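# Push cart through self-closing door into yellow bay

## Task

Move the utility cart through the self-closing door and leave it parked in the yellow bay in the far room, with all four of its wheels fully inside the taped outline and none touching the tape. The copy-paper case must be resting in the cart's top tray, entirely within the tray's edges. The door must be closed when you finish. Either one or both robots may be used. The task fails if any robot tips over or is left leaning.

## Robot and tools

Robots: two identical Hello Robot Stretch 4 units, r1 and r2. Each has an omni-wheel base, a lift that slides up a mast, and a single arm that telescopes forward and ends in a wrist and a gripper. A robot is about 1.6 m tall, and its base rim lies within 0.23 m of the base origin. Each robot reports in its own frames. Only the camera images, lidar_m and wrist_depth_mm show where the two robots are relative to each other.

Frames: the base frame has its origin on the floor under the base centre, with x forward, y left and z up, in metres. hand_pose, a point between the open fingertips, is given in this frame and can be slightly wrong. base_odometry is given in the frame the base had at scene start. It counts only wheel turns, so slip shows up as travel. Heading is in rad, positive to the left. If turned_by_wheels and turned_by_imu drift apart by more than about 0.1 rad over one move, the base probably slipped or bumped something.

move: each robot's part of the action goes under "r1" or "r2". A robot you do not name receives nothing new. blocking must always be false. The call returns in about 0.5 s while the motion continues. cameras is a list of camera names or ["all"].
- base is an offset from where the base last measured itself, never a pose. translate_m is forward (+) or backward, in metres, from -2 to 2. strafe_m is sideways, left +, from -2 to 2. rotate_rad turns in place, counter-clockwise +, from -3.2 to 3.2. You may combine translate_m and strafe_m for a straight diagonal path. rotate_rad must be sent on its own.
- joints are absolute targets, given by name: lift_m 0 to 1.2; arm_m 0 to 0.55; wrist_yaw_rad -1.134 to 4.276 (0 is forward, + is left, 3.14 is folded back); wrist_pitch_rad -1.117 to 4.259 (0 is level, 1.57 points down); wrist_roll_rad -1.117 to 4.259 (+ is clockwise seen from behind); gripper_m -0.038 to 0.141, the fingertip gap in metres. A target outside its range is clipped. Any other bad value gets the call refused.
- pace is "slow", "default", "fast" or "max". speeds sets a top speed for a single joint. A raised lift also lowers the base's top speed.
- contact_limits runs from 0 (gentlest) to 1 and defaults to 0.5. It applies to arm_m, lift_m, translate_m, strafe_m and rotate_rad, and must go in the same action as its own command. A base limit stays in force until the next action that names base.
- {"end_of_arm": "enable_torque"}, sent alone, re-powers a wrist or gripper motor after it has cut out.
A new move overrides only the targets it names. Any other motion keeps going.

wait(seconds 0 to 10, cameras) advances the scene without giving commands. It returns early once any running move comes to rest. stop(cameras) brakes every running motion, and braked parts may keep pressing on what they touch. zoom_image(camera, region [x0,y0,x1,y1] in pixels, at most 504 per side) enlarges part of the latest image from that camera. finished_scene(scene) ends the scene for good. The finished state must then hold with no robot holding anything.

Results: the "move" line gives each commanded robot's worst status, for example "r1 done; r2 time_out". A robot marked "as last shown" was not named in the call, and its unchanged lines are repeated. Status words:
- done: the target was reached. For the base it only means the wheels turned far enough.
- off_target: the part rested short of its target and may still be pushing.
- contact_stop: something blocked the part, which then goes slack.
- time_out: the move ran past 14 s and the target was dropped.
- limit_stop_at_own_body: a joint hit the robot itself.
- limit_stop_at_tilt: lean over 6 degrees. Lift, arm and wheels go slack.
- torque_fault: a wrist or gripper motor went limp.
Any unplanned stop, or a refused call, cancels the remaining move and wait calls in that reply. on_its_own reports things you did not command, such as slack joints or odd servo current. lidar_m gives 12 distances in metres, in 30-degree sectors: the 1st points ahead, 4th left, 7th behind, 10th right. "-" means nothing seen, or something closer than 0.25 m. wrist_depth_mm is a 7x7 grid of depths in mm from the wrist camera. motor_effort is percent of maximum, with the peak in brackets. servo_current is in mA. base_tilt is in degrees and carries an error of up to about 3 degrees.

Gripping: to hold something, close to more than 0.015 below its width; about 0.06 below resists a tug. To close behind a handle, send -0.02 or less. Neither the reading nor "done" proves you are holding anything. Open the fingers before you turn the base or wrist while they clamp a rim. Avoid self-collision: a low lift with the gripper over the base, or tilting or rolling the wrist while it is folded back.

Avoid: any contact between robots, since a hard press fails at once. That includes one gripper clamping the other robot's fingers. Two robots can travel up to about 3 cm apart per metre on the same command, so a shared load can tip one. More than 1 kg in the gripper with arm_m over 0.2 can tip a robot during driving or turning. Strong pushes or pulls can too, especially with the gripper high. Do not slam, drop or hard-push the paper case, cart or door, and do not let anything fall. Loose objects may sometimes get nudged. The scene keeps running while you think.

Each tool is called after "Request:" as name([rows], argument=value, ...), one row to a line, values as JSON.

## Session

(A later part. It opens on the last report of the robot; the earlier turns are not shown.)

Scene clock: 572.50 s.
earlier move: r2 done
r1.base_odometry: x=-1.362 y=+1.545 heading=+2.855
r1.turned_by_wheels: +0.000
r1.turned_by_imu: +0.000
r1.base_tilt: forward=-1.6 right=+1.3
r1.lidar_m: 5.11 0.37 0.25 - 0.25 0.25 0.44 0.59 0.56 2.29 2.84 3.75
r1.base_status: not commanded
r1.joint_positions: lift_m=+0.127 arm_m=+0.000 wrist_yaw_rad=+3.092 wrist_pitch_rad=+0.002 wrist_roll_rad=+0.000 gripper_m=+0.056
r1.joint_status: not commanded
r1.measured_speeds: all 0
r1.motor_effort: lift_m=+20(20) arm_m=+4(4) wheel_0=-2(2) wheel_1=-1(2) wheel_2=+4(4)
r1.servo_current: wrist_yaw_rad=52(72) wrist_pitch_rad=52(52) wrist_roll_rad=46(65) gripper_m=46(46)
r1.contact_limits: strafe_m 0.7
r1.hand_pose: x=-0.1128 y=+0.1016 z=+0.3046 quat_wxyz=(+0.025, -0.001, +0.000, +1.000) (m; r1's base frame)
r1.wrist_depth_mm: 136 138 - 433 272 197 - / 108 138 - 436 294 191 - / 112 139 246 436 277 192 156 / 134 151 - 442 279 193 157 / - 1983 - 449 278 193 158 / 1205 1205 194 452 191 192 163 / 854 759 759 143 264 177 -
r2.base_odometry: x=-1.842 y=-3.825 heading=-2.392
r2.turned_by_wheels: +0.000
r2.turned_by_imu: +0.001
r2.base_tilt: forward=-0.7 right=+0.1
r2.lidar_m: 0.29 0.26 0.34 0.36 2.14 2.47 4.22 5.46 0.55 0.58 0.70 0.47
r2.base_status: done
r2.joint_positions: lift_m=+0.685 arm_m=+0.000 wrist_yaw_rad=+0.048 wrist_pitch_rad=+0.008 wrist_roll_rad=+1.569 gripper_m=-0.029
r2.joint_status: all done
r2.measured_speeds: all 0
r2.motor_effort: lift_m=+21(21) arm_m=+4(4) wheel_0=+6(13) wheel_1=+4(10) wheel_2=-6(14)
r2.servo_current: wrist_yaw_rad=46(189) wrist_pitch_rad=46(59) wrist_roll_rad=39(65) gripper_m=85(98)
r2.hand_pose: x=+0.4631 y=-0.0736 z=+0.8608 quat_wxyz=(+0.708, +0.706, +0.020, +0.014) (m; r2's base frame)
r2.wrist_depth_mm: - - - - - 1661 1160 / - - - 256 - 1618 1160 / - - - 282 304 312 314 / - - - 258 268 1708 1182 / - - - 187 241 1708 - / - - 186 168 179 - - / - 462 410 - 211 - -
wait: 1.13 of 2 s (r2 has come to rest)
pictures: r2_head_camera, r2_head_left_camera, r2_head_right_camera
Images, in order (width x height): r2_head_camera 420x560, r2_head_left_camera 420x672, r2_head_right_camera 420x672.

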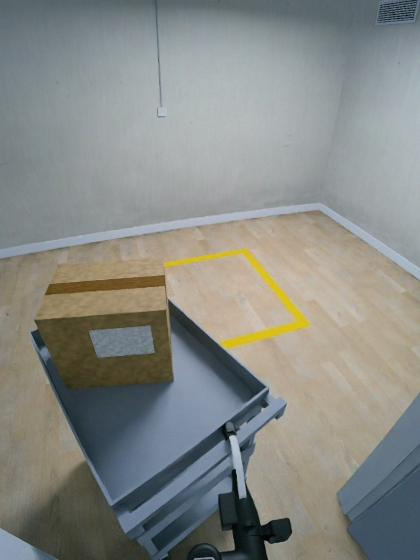

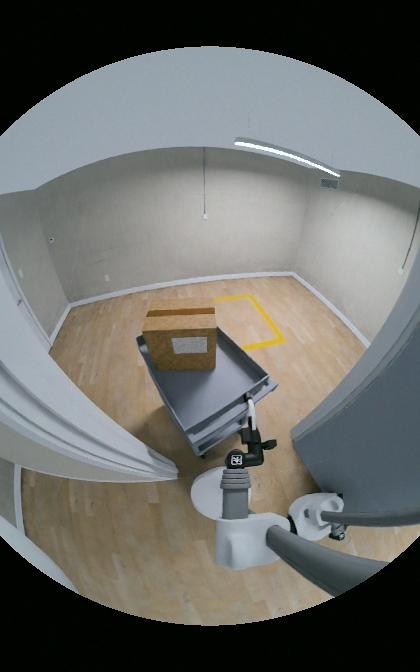

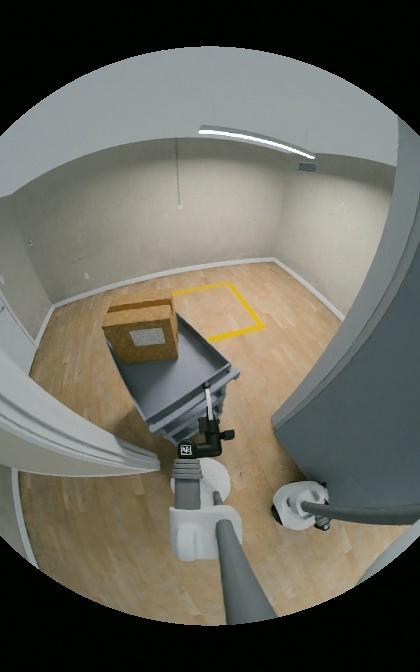

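Request:
move(blocking=false, r2={"base":{"rotate_rad":0.5},"pace":"slow"})

Request:
wait(seconds=2)

Request:
move(blocking=false, r2={"joints":{"wrist_yaw_rad":0.4},"speeds":{"wrist_yaw_rad":0.4}})

Request:
wait(seconds=2, cameras=["r2_head_camera","r2_head_right_camera","r2_head_left_camera"])

Scene clock: 589.53 s.
move: r2 moving
r1: as last shown
r1.lidar_m: 5.10 0.37 0.25 - 0.25 0.25 0.44 0.59 0.56 2.30 2.81 3.76
r1.servo_current: wrist_yaw_rad=46(65) wrist_pitch_rad=46(52) wrist_roll_rad=39(52) gripper_m=39(46)
r1.contact_limits: strafe_m 0.7
r1.wrist_depth_mm: 136 138 - 436 273 198 - / 108 138 - 436 293 191 - / 112 138 246 439 277 192 156 / 134 151 - 442 279 193 157 / - 1921 - 449 279 193 158 / 1182 1205 193 452 190 193 163 / 842 750 750 143 264 177 -
r2.base_odometry: x=-1.842 y=-3.825 heading=-2.269
r2.turned_by_wheels: +0.123
r2.turned_by_imu: +0.119
r2.base_tilt: forward=-0.7 right=+0.1
r2.lidar_m: 0.30 0.30 0.33 0.45 2.18 2.70 - 4.53 0.57 0.69 0.69 0.48
r2.base_status: rotate_rad moving
r2.joint_positions: lift_m=+0.685 arm_m=+0.000 wrist_yaw_rad=+0.035 wrist_pitch_rad=+0.008 wrist_roll_rad=+1.569 gripper_m=-0.029
r2.joint_status: not commanded
r2.measured_speeds: translate_m=+0.000 strafe_m=-0.001 rotate_rad=+0.492 lift_m=+0.000 arm_m=+0.000 wrist_yaw_rad=-0.005 wrist_pitch_rad=+0.000 wrist_roll_rad=+0.000
r2.motor_effort: lift_m=+21(21) arm_m=+4(4) wheel_0=-13(16) wheel_1=-10(10) wheel_2=-18(19)
r2.servo_current: wrist_yaw_rad=78(85) wrist_pitch_rad=46(52) wrist_roll_rad=39(52) gripper_m=85(91)
r2.hand_pose: x=+0.4622 y=-0.0772 z=+0.8608 quat_wxyz=(+0.708, +0.706, +0.015, +0.010) (m; r2's base frame)
r2.wrist_depth_mm: - - - - - 1618 1160 / - - - 238 - 1576 1118 / - - - 271 286 309 309 / - - - 198 258 1708 521 / - - - 182 240 1708 - / - - 187 165 179 - - / - 421 421 - 211 - -
pictures: none

Scene clock: 590.73 s.
earlier move: r2 done
r1.base_odometry: x=-1.362 y=+1.545 heading=+2.855
r1.turned_by_wheels: +0.000
r1.turned_by_imu: +0.000
r1.base_tilt: forward=-1.6 right=+1.3
r1.lidar_m: 5.11 0.37 0.25 - 0.25 0.25 0.46 0.59 0.55 2.28 2.83 3.74
r1.base_status: not commanded
r1.joint_positions: lift_m=+0.127 arm_m=+0.000 wrist_yaw_rad=+3.092 wrist_pitch_rad=+0.002 wrist_roll_rad=+0.000 gripper_m=+0.056
r1.joint_status: not commanded
r1.measured_speeds: all 0
r1.motor_effort: lift_m=+20(20) arm_m=+4(4) wheel_0=-1(2) wheel_1=-1(2) wheel_2=+4(4)
r1.servo_current: wrist_yaw_rad=65(65) wrist_pitch_rad=39(52) wrist_roll_rad=33(65) gripper_m=39(52)
r1.contact_limits: strafe_m 0.7
r1.hand_pose: x=-0.1128 y=+0.1016 z=+0.3046 quat_wxyz=(+0.025, -0.001, +0.000, +1.000) (m; r1's base frame)
r1.wrist_depth_mm: 136 138 - 436 272 198 - / 108 138 - 436 293 191 - / 112 139 246 442 277 191 157 / 134 151 - 442 278 193 157 / 146 1983 - 445 279 193 157 / 1098 1229 194 452 191 193 163 / 842 741 759 143 264 176 -
r2.base_odometry: x=-1.842 y=-3.825 heading=-1.893
r2.turned_by_wheels: +0.376
r2.turned_by_imu: +0.366
r2.base_tilt: forward=-0.7 right=+0.1
r2.lidar_m: 0.41 0.34 0.34 2.14 2.44 4.03 - 0.56 0.57 0.70 2.92 0.41
r2.base_status: done
r2.joint_positions: lift_m=+0.685 arm_m=+0.000 wrist_yaw_rad=+0.050 wrist_pitch_rad=+0.008 wrist_roll_rad=+1.569 gripper_m=-0.029
r2.joint_status: not commanded
r2.measured_speeds: all 0
r2.motor_effort: lift_m=+21(21) arm_m=-3(4) wheel_0=-4(18) wheel_1=-3(10) wheel_2=-2(19)
r2.servo_current: wrist_yaw_rad=52(91) wrist_pitch_rad=46(59) wrist_roll_rad=46(59) gripper_m=85(91)
r2.hand_pose: x=+0.4633 y=-0.0728 z=+0.8608 quat_wxyz=(+0.708, +0.706, +0.020, +0.015) (m; r2's base frame)
r2.wrist_depth_mm: - - - 138 193 210 206 / - - 574 143 200 - - / - - 480 149 208 - - / - 488 462 155 216 809 - / - - 544 162 226 - - / - - 186 169 179 - - / - - - - 246 1661 -
wait: 1.20 of 2 s (r2 has come to rest)
pictures: none

Scene clock: 591.23 s.
move: r2 moving
r1: as last shown
r1.lidar_m: 5.10 0.37 0.25 - 0.26 0.25 0.41 0.58 0.53 2.31 2.81 3.73
r1.motor_effort: lift_m=+20(20) arm_m=+4(4) wheel_0=-2(2) wheel_1=-2(2) wheel_2=+4(4)
r1.servo_current: wrist_yaw_rad=52(65) wrist_pitch_rad=39(46) wrist_roll_rad=39(59) gripper_m=39(46)
r1.contact_limits: strafe_m 0.7
r1.wrist_depth_mm: 136 138 - 433 272 197 - / 108 138 - 442 293 191 - / 112 139 248 442 277 191 156 / 134 151 - 442 278 192 157 / 991 1983 - 449 278 193 157 / 1078 1205 194 452 190 193 163 / 854 759 750 143 264 177 -
r2.base_odometry: x=-1.842 y=-3.825 heading=-1.893
r2.turned_by_wheels: +0.000
r2.turned_by_imu: +0.000
r2.base_tilt: forward=-0.6 right=+0.0
r2.lidar_m: 0.42 0.33 0.32 2.16 2.44 3.99 - 0.55 0.57 0.69 2.91 0.37
r2.base_status: not commanded
r2.joint_positions: lift_m=+0.685 arm_m=+0.000 wrist_yaw_rad=+0.211 wrist_pitch_rad=+0.008 wrist_roll_rad=+1.569 gripper_m=-0.029
r2.joint_status: wrist_yaw_rad moving
r2.measured_speeds: translate_m=+0.000 strafe_m=+0.000 rotate_rad=+0.000 lift_m=+0.000 arm_m=+0.000 wrist_yaw_rad=+0.461 wrist_pitch_rad=+0.000 wrist_roll_rad=+0.000
r2.motor_effort: lift_m=+21(21) arm_m=-4(4) wheel_0=-4(5) wheel_1=-3(3) wheel_2=-2(2)
r2.servo_current: wrist_yaw_rad=98(176) wrist_pitch_rad=52(59) wrist_roll_rad=46(65) gripper_m=85(91)
r2.hand_pose: x=+0.4712 y=-0.0249 z=+0.8608 quat_wxyz=(+0.704, +0.702, +0.077, +0.072) (m; r2's base frame)
r2.wrist_depth_mm: - - 530 114 168 - - / - 484 455 121 180 - - / - 433 427 129 191 - - / - - 517 139 206 - - / - - - 152 222 - - / - - 186 163 178 1661 - / - - - - - 1576 488
pictures: none

Scene clock: 592.17 s.
earlier move: r2 done
r1.base_odometry: x=-1.362 y=+1.545 heading=+2.855
r1.turned_by_wheels: +0.000
r1.turned_by_imu: +0.000
r1.base_tilt: forward=-1.6 right=+1.3
r1.lidar_m: 5.10 0.34 0.25 - 0.25 0.25 0.43 0.60 0.54 2.31 2.82 3.75
r1.base_status: not commanded
r1.joint_positions: lift_m=+0.127 arm_m=+0.000 wrist_yaw_rad=+3.092 wrist_pitch_rad=+0.002 wrist_roll_rad=+0.000 gripper_m=+0.056
r1.joint_status: not commanded
r1.measured_speeds: all 0
r1.motor_effort: lift_m=+20(20) arm_m=+4(4) wheel_0=-2(2) wheel_1=-1(2) wheel_2=+4(4)
r1.servo_current: wrist_yaw_rad=52(72) wrist_pitch_rad=39(52) wrist_roll_rad=59(65) gripper_m=46(46)
r1.contact_limits: strafe_m 0.7
r1.hand_pose: x=-0.1128 y=+0.1016 z=+0.3046 quat_wxyz=(+0.025, -0.001, +0.000, +1.000) (m; r1's base frame)
r1.wrist_depth_mm: 136 138 - 433 271 198 - / 108 138 - 436 290 191 - / 112 138 246 439 277 191 156 / 134 151 - 439 278 193 157 / 976 1983 - 449 278 193 157 / 1078 1229 193 455 191 193 163 / 842 750 759 142 264 177 -
r2.base_odometry: x=-1.842 y=-3.825 heading=-1.893
r2.turned_by_wheels: +0.000
r2.turned_by_imu: +0.000
r2.base_tilt: forward=-0.7 right=+0.1
r2.lidar_m: 0.39 0.35 0.33 2.15 2.47 4.00 - 0.54 0.59 0.69 2.94 0.37
r2.base_status: not commanded
r2.joint_positions: lift_m=+0.685 arm_m=+0.000 wrist_yaw_rad=+0.399 wrist_pitch_rad=+0.008 wrist_roll_rad=+1.569 gripper_m=-0.029
r2.joint_status: all done
r2.measured_speeds: all 0
r2.motor_effort: lift_m=+21(21) arm_m=-4(4) wheel_0=-3(5) wheel_1=-3(3) wheel_2=-1(2)
r2.servo_current: wrist_yaw_rad=46(176) wrist_pitch_rad=46(59) wrist_roll_rad=52(65) gripper_m=85(91)
r2.hand_pose: x=+0.4706 y=+0.0314 z=+0.8608 quat_wxyz=(+0.694, +0.692, +0.143, +0.137) (m; r2's base frame)
r2.wrist_depth_mm: - 377 377 - - - - / - 384 392 - 145 - - / - - 525 - 164 - - / - - - 103 187 - - / - - - 121 219 1661 - / - - 186 145 178 1576 488 / - - - - - 404 445
wait: 0.93 of 2 s (r2 has come to rest)
pictures: r2_head_camera, r2_head_left_camera, r2_head_right_camera
Images, in order (width x height): r2_head_camera 420x560, r2_head_left_camera 420x672, r2_head_right_camera 420x672.

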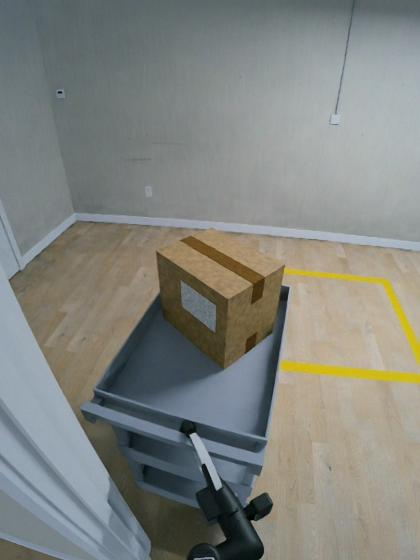

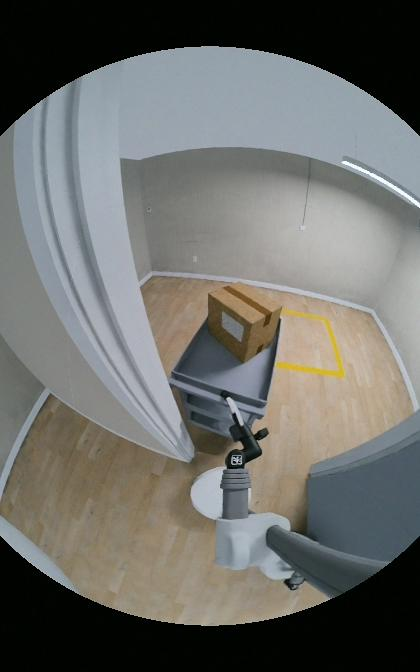

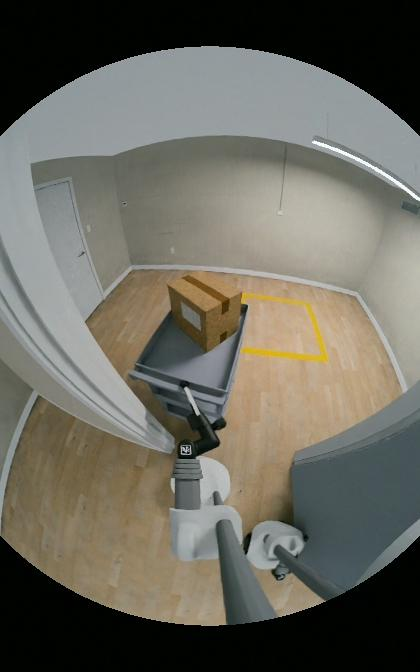

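Request:
move(blocking=false, r2={"base":{"translate_m":0.2,"strafe_m":0.05},"pace":"slow"})

Request:
wait(seconds=4)

Request:
move(blocking=false, r2={"base":{"rotate_rad":0.4},"pace":"slow"})

Request:
wait(seconds=2, cameras=["r2_head_camera","r2_head_right_camera","r2_head_left_camera"])

Scene clock: 606.33 s.
move: r2 moving
r1: as last shown
r1.lidar_m: 5.10 0.39 0.25 - 0.25 0.25 0.46 0.60 0.56 2.32 2.81 3.73
r1.servo_current: wrist_yaw_rad=52(72) wrist_pitch_rad=39(52) wrist_roll_rad=39(59) gripper_m=39(52)
r1.contact_limits: strafe_m 0.7
r1.wrist_depth_mm: 136 138 - 430 272 198 - / 108 138 - 436 290 191 - / 112 138 247 439 277 192 156 / 134 151 - 442 278 193 156 / 960 1921 - 452 278 193 158 / 1078 1182 194 449 191 194 163 / 854 750 759 143 264 177 -
r2.base_odometry: x=-1.843 y=-3.837 heading=-1.893
r2.turned_by_wheels: +0.000
r2.turned_by_imu: +0.001
r2.base_tilt: forward=-0.7 right=+0.1
r2.lidar_m: 0.38 0.33 0.34 2.14 2.44 3.98 - 0.56 0.59 0.70 2.97 0.38
r2.base_status: translate_m moving; strafe_m moving
r2.joint_positions: lift_m=+0.685 arm_m=+0.000 wrist_yaw_rad=+0.399 wrist_pitch_rad=+0.008 wrist_roll_rad=+1.569 gripper_m=-0.029
r2.joint_status: not commanded
r2.measured_speeds: translate_m=+0.049 strafe_m=+0.012 rotate_rad=+0.003 lift_m=+0.000 arm_m=+0.000 wrist_yaw_rad=+0.000 wrist_pitch_rad=+0.000 wrist_roll_rad=+0.000
r2.motor_effort: lift_m=+21(21) arm_m=-3(4) wheel_0=+6(8) wheel_1=+8(8) wheel_2=-11(13)
r2.servo_current: wrist_yaw_rad=52(59) wrist_pitch_rad=39(59) wrist_roll_rad=46(52) gripper_m=85(91)
r2.hand_pose: x=+0.4706 y=+0.0314 z=+0.8608 quat_wxyz=(+0.694, +0.692, +0.143, +0.137) (m; r2's base frame)
r2.wrist_depth_mm: - 379 377 - - - - / - 384 389 - 145 - - / - - 525 - 163 - - / - - - 103 187 - - / - - - 120 218 1661 - / - - 186 145 177 1576 488 / - - - - - 407 442
pictures: none

Scene clock: 608.73 s.
earlier move: r2 contact_stop
r1.base_odometry: x=-1.362 y=+1.545 heading=+2.855
r1.turned_by_wheels: +0.000
r1.turned_by_imu: +0.000
r1.base_tilt: forward=-1.6 right=+1.3
r1.lidar_m: 5.11 0.37 0.25 - 0.25 0.25 0.45 0.72 0.71 2.27 2.80 3.74
r1.base_status: not commanded
r1.joint_positions: lift_m=+0.127 arm_m=+0.000 wrist_yaw_rad=+3.092 wrist_pitch_rad=+0.002 wrist_roll_rad=+0.000 gripper_m=+0.056
r1.joint_status: not commanded
r1.measured_speeds: all 0
r1.motor_effort: lift_m=+20(20) arm_m=+4(4) wheel_0=-2(2) wheel_1=-1(2) wheel_2=+4(4)
r1.servo_current: wrist_yaw_rad=46(72) wrist_pitch_rad=39(52) wrist_roll_rad=39(65) gripper_m=39(52)
r1.contact_limits: strafe_m 0.7
r1.hand_pose: x=-0.1128 y=+0.1016 z=+0.3046 quat_wxyz=(+0.025, -0.001, +0.000, +1.000) (m; r1's base frame)
r1.wrist_depth_mm: 136 138 - 430 273 198 - / 108 138 - 436 291 191 - / 112 139 245 439 276 191 157 / 134 151 - 445 278 193 157 / 1118 1983 - 452 279 192 157 / 1205 1182 194 452 191 193 164 / 842 768 759 143 264 177 -
r2.base_odometry: x=-1.863 y=-4.008 heading=-1.865
r2.turned_by_wheels: +0.028
r2.turned_by_imu: +0.033
r2.base_tilt: forward=-0.7 right=+0.1
r2.lidar_m: 0.40 0.25 0.25 2.09 2.42 4.11 - 0.72 0.76 0.78 3.09 0.35
r2.base_status: translate_m contact_stop (by the wheels' count: +0.180 of +0.200); strafe_m contact_stop (by the wheels' count: +0.037 of +0.050)
r2.joint_positions: lift_m=+0.685 arm_m=+0.000 wrist_yaw_rad=+0.399 wrist_pitch_rad=+0.008 wrist_roll_rad=+1.569 gripper_m=-0.029
r2.joint_status: not commanded
r2.measured_speeds: all 0
r2.on_its_own: the wheels are slack since a contact_stop
r2.motor_effort: lift_m=+21(21) arm_m=+0(4) wheel_0=+0(11) wheel_1=+0(31) wheel_2=+0(27)
r2.servo_current: wrist_yaw_rad=46(65) wrist_pitch_rad=52(59) wrist_roll_rad=39(65) gripper_m=85(91)
r2.hand_pose: x=+0.4706 y=+0.0315 z=+0.8608 quat_wxyz=(+0.694, +0.692, +0.143, +0.138) (m; r2's base frame)
r2.wrist_depth_mm: - 345 351 - - - - / - 421 424 - - - - / - - 627 - 153 - - / - - - - 180 - - / - - - - 219 1576 530 / - - 186 133 179 1618 473 / - - - - 418 427 421
wait: 2.40 of 4 s (r2 has come to rest)
pictures: none

not run: a stop that you did not command came earlier in this reply.

not run: a stop that you did not command came earlier in this reply.

Request:
move(blocking=false, r2={"base":{"strafe_m":-0.1,"translate_m":-0.03},"joints":{"wrist_yaw_rad":0.75},"speeds":{"wrist_yaw_rad":0.6},"pace":"slow"})

Request:
wait(seconds=3, cameras=["r2_head_camera","r2_head_right_camera","r2_head_left_camera"])

Scene clock: 616.93 s.
move: r2 moving
r1: as last shown
r1.lidar_m: 5.12 0.37 0.25 - 0.25 0.25 0.41 0.72 0.70 2.30 2.80 3.75
r1.motor_effort: lift_m=+20(20) arm_m=+4(4) wheel_0=-1(2) wheel_1=-2(2) wheel_2=+4(4)
r1.servo_current: wrist_yaw_rad=52(59) wrist_pitch_rad=46(52) wrist_roll_rad=46(59) gripper_m=46(46)
r1.contact_limits: strafe_m 0.7
r1.wrist_depth_mm: 136 138 - 433 272 198 - / 108 138 - 436 291 191 - / 112 138 245 442 277 191 157 / 134 151 - 442 278 193 156 / 1098 1983 - 449 279 193 157 / 1118 1182 193 452 190 193 163 / 854 750 741 143 264 177 -
r2.base_odometry: x=-1.874 y=-4.001 heading=-1.865
r2.turned_by_wheels: +0.000
r2.turned_by_imu: +0.000
r2.base_tilt: forward=-0.7 right=+0.1
r2.lidar_m: 0.37 0.26 0.25 2.07 2.40 4.09 - 0.69 0.73 0.73 3.06 0.40
r2.base_status: translate_m moving; strafe_m moving
r2.joint_positions: lift_m=+0.685 arm_m=+0.000 wrist_yaw_rad=+0.606 wrist_pitch_rad=+0.008 wrist_roll_rad=+1.569 gripper_m=-0.029
r2.joint_status: wrist_yaw_rad moving
r2.measured_speeds: translate_m=-0.017 strafe_m=-0.048 rotate_rad=+0.014 lift_m=+0.000 arm_m=+0.000 wrist_yaw_rad=+0.690 wrist_pitch_rad=+0.000 wrist_roll_rad=+0.000
r2.motor_effort: lift_m=+21(21) arm_m=+4(4) wheel_0=+1(5) wheel_1=-11(13) wheel_2=+3(5)
r2.servo_current: wrist_yaw_rad=416(507) wrist_pitch_rad=46(52) wrist_roll_rad=46(52) gripper_m=91(91)
r2.hand_pose: x=+0.4577 y=+0.0924 z=+0.8608 quat_wxyz=(+0.676, +0.674, +0.213, +0.209) (m; r2's base frame)
r2.wrist_depth_mm: - 421 - - - - - / - - - - - - - / - - - - - - - / - - - - - - - / - - - - - - - / - - - - - 442 1078 / - - - - - 1618 1182
pictures: none

Scene clock: 618.73 s.
earlier move: r2 done
r1.base_odometry: x=-1.362 y=+1.545 heading=+2.855
r1.turned_by_wheels: +0.000
r1.turned_by_imu: +0.000
r1.base_tilt: forward=-1.6 right=+1.3
r1.lidar_m: 5.09 0.37 0.25 - 0.25 0.25 0.44 0.64 0.66 2.32 2.83 3.70
r1.base_status: not commanded
r1.joint_positions: lift_m=+0.127 arm_m=+0.000 wrist_yaw_rad=+3.092 wrist_pitch_rad=+0.002 wrist_roll_rad=+0.000 gripper_m=+0.056
r1.joint_status: not commanded
r1.measured_speeds: all 0
r1.motor_effort: lift_m=+20(20) arm_m=+4(4) wheel_0=-1(2) wheel_1=-2(2) wheel_2=+4(4)
r1.servo_current: wrist_yaw_rad=46(72) wrist_pitch_rad=33(52) wrist_roll_rad=39(72) gripper_m=33(52)
r1.contact_limits: strafe_m 0.7
r1.hand_pose: x=-0.1128 y=+0.1016 z=+0.3046 quat_wxyz=(+0.025, -0.001, +0.000, +1.000) (m; r1's base frame)
r1.wrist_depth_mm: 136 138 - 433 271 198 - / 108 138 - 433 293 191 - / 112 138 246 439 278 192 157 / 134 151 - 439 277 193 157 / 809 1983 - 445 278 193 158 / 1008 1229 193 455 191 193 163 / 798 750 759 143 265 177 -
r2.base_odometry: x=-1.950 y=-3.950 heading=-1.864
r2.turned_by_wheels: +0.001
r2.turned_by_imu: +0.001
r2.base_tilt: forward=-0.7 right=+0.0
r2.lidar_m: 0.37 0.46 0.27 2.17 2.51 4.24 0.79 0.64 0.65 0.66 2.94 2.96
r2.base_status: done
r2.joint_positions: lift_m=+0.685 arm_m=+0.000 wrist_yaw_rad=+0.750 wrist_pitch_rad=+0.008 wrist_roll_rad=+1.569 gripper_m=-0.029
r2.joint_status: all done
r2.measured_speeds: all 0
r2.motor_effort: lift_m=+20(21) arm_m=+4(4) wheel_0=+6(7) wheel_1=-4(14) wheel_2=+7(9)
r2.servo_current: wrist_yaw_rad=39(748) wrist_pitch_rad=52(59) wrist_roll_rad=52(59) gripper_m=91(91)
r2.hand_pose: x=+0.4415 y=+0.1326 z=+0.8608 quat_wxyz=(+0.659, +0.656, +0.261, +0.257) (m; r2's base frame)
r2.wrist_depth_mm: - 334 - - - - - / - - - - - - - / - - - - - - - / - - - - - - - / - - - - - 1576 504 / - - - - 168 1618 442 / - - - - - 1397 1182
wait: 1.80 of 3 s (r2 has come to rest)
pictures: r2_head_camera, r2_head_left_camera, r2_head_right_camera
Images, in order (width x height): r2_head_camera 420x560, r2_head_left_camera 420x672, r2_head_right_camera 420x672.

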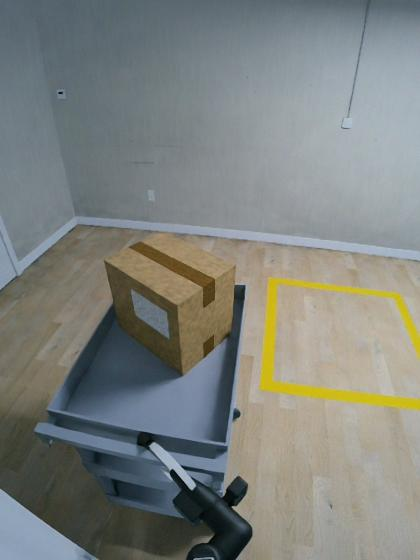

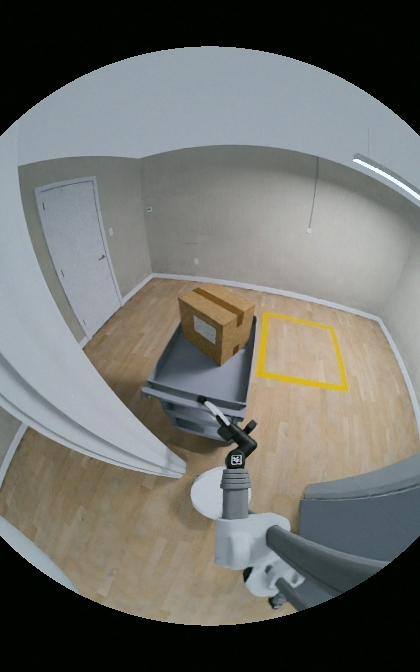

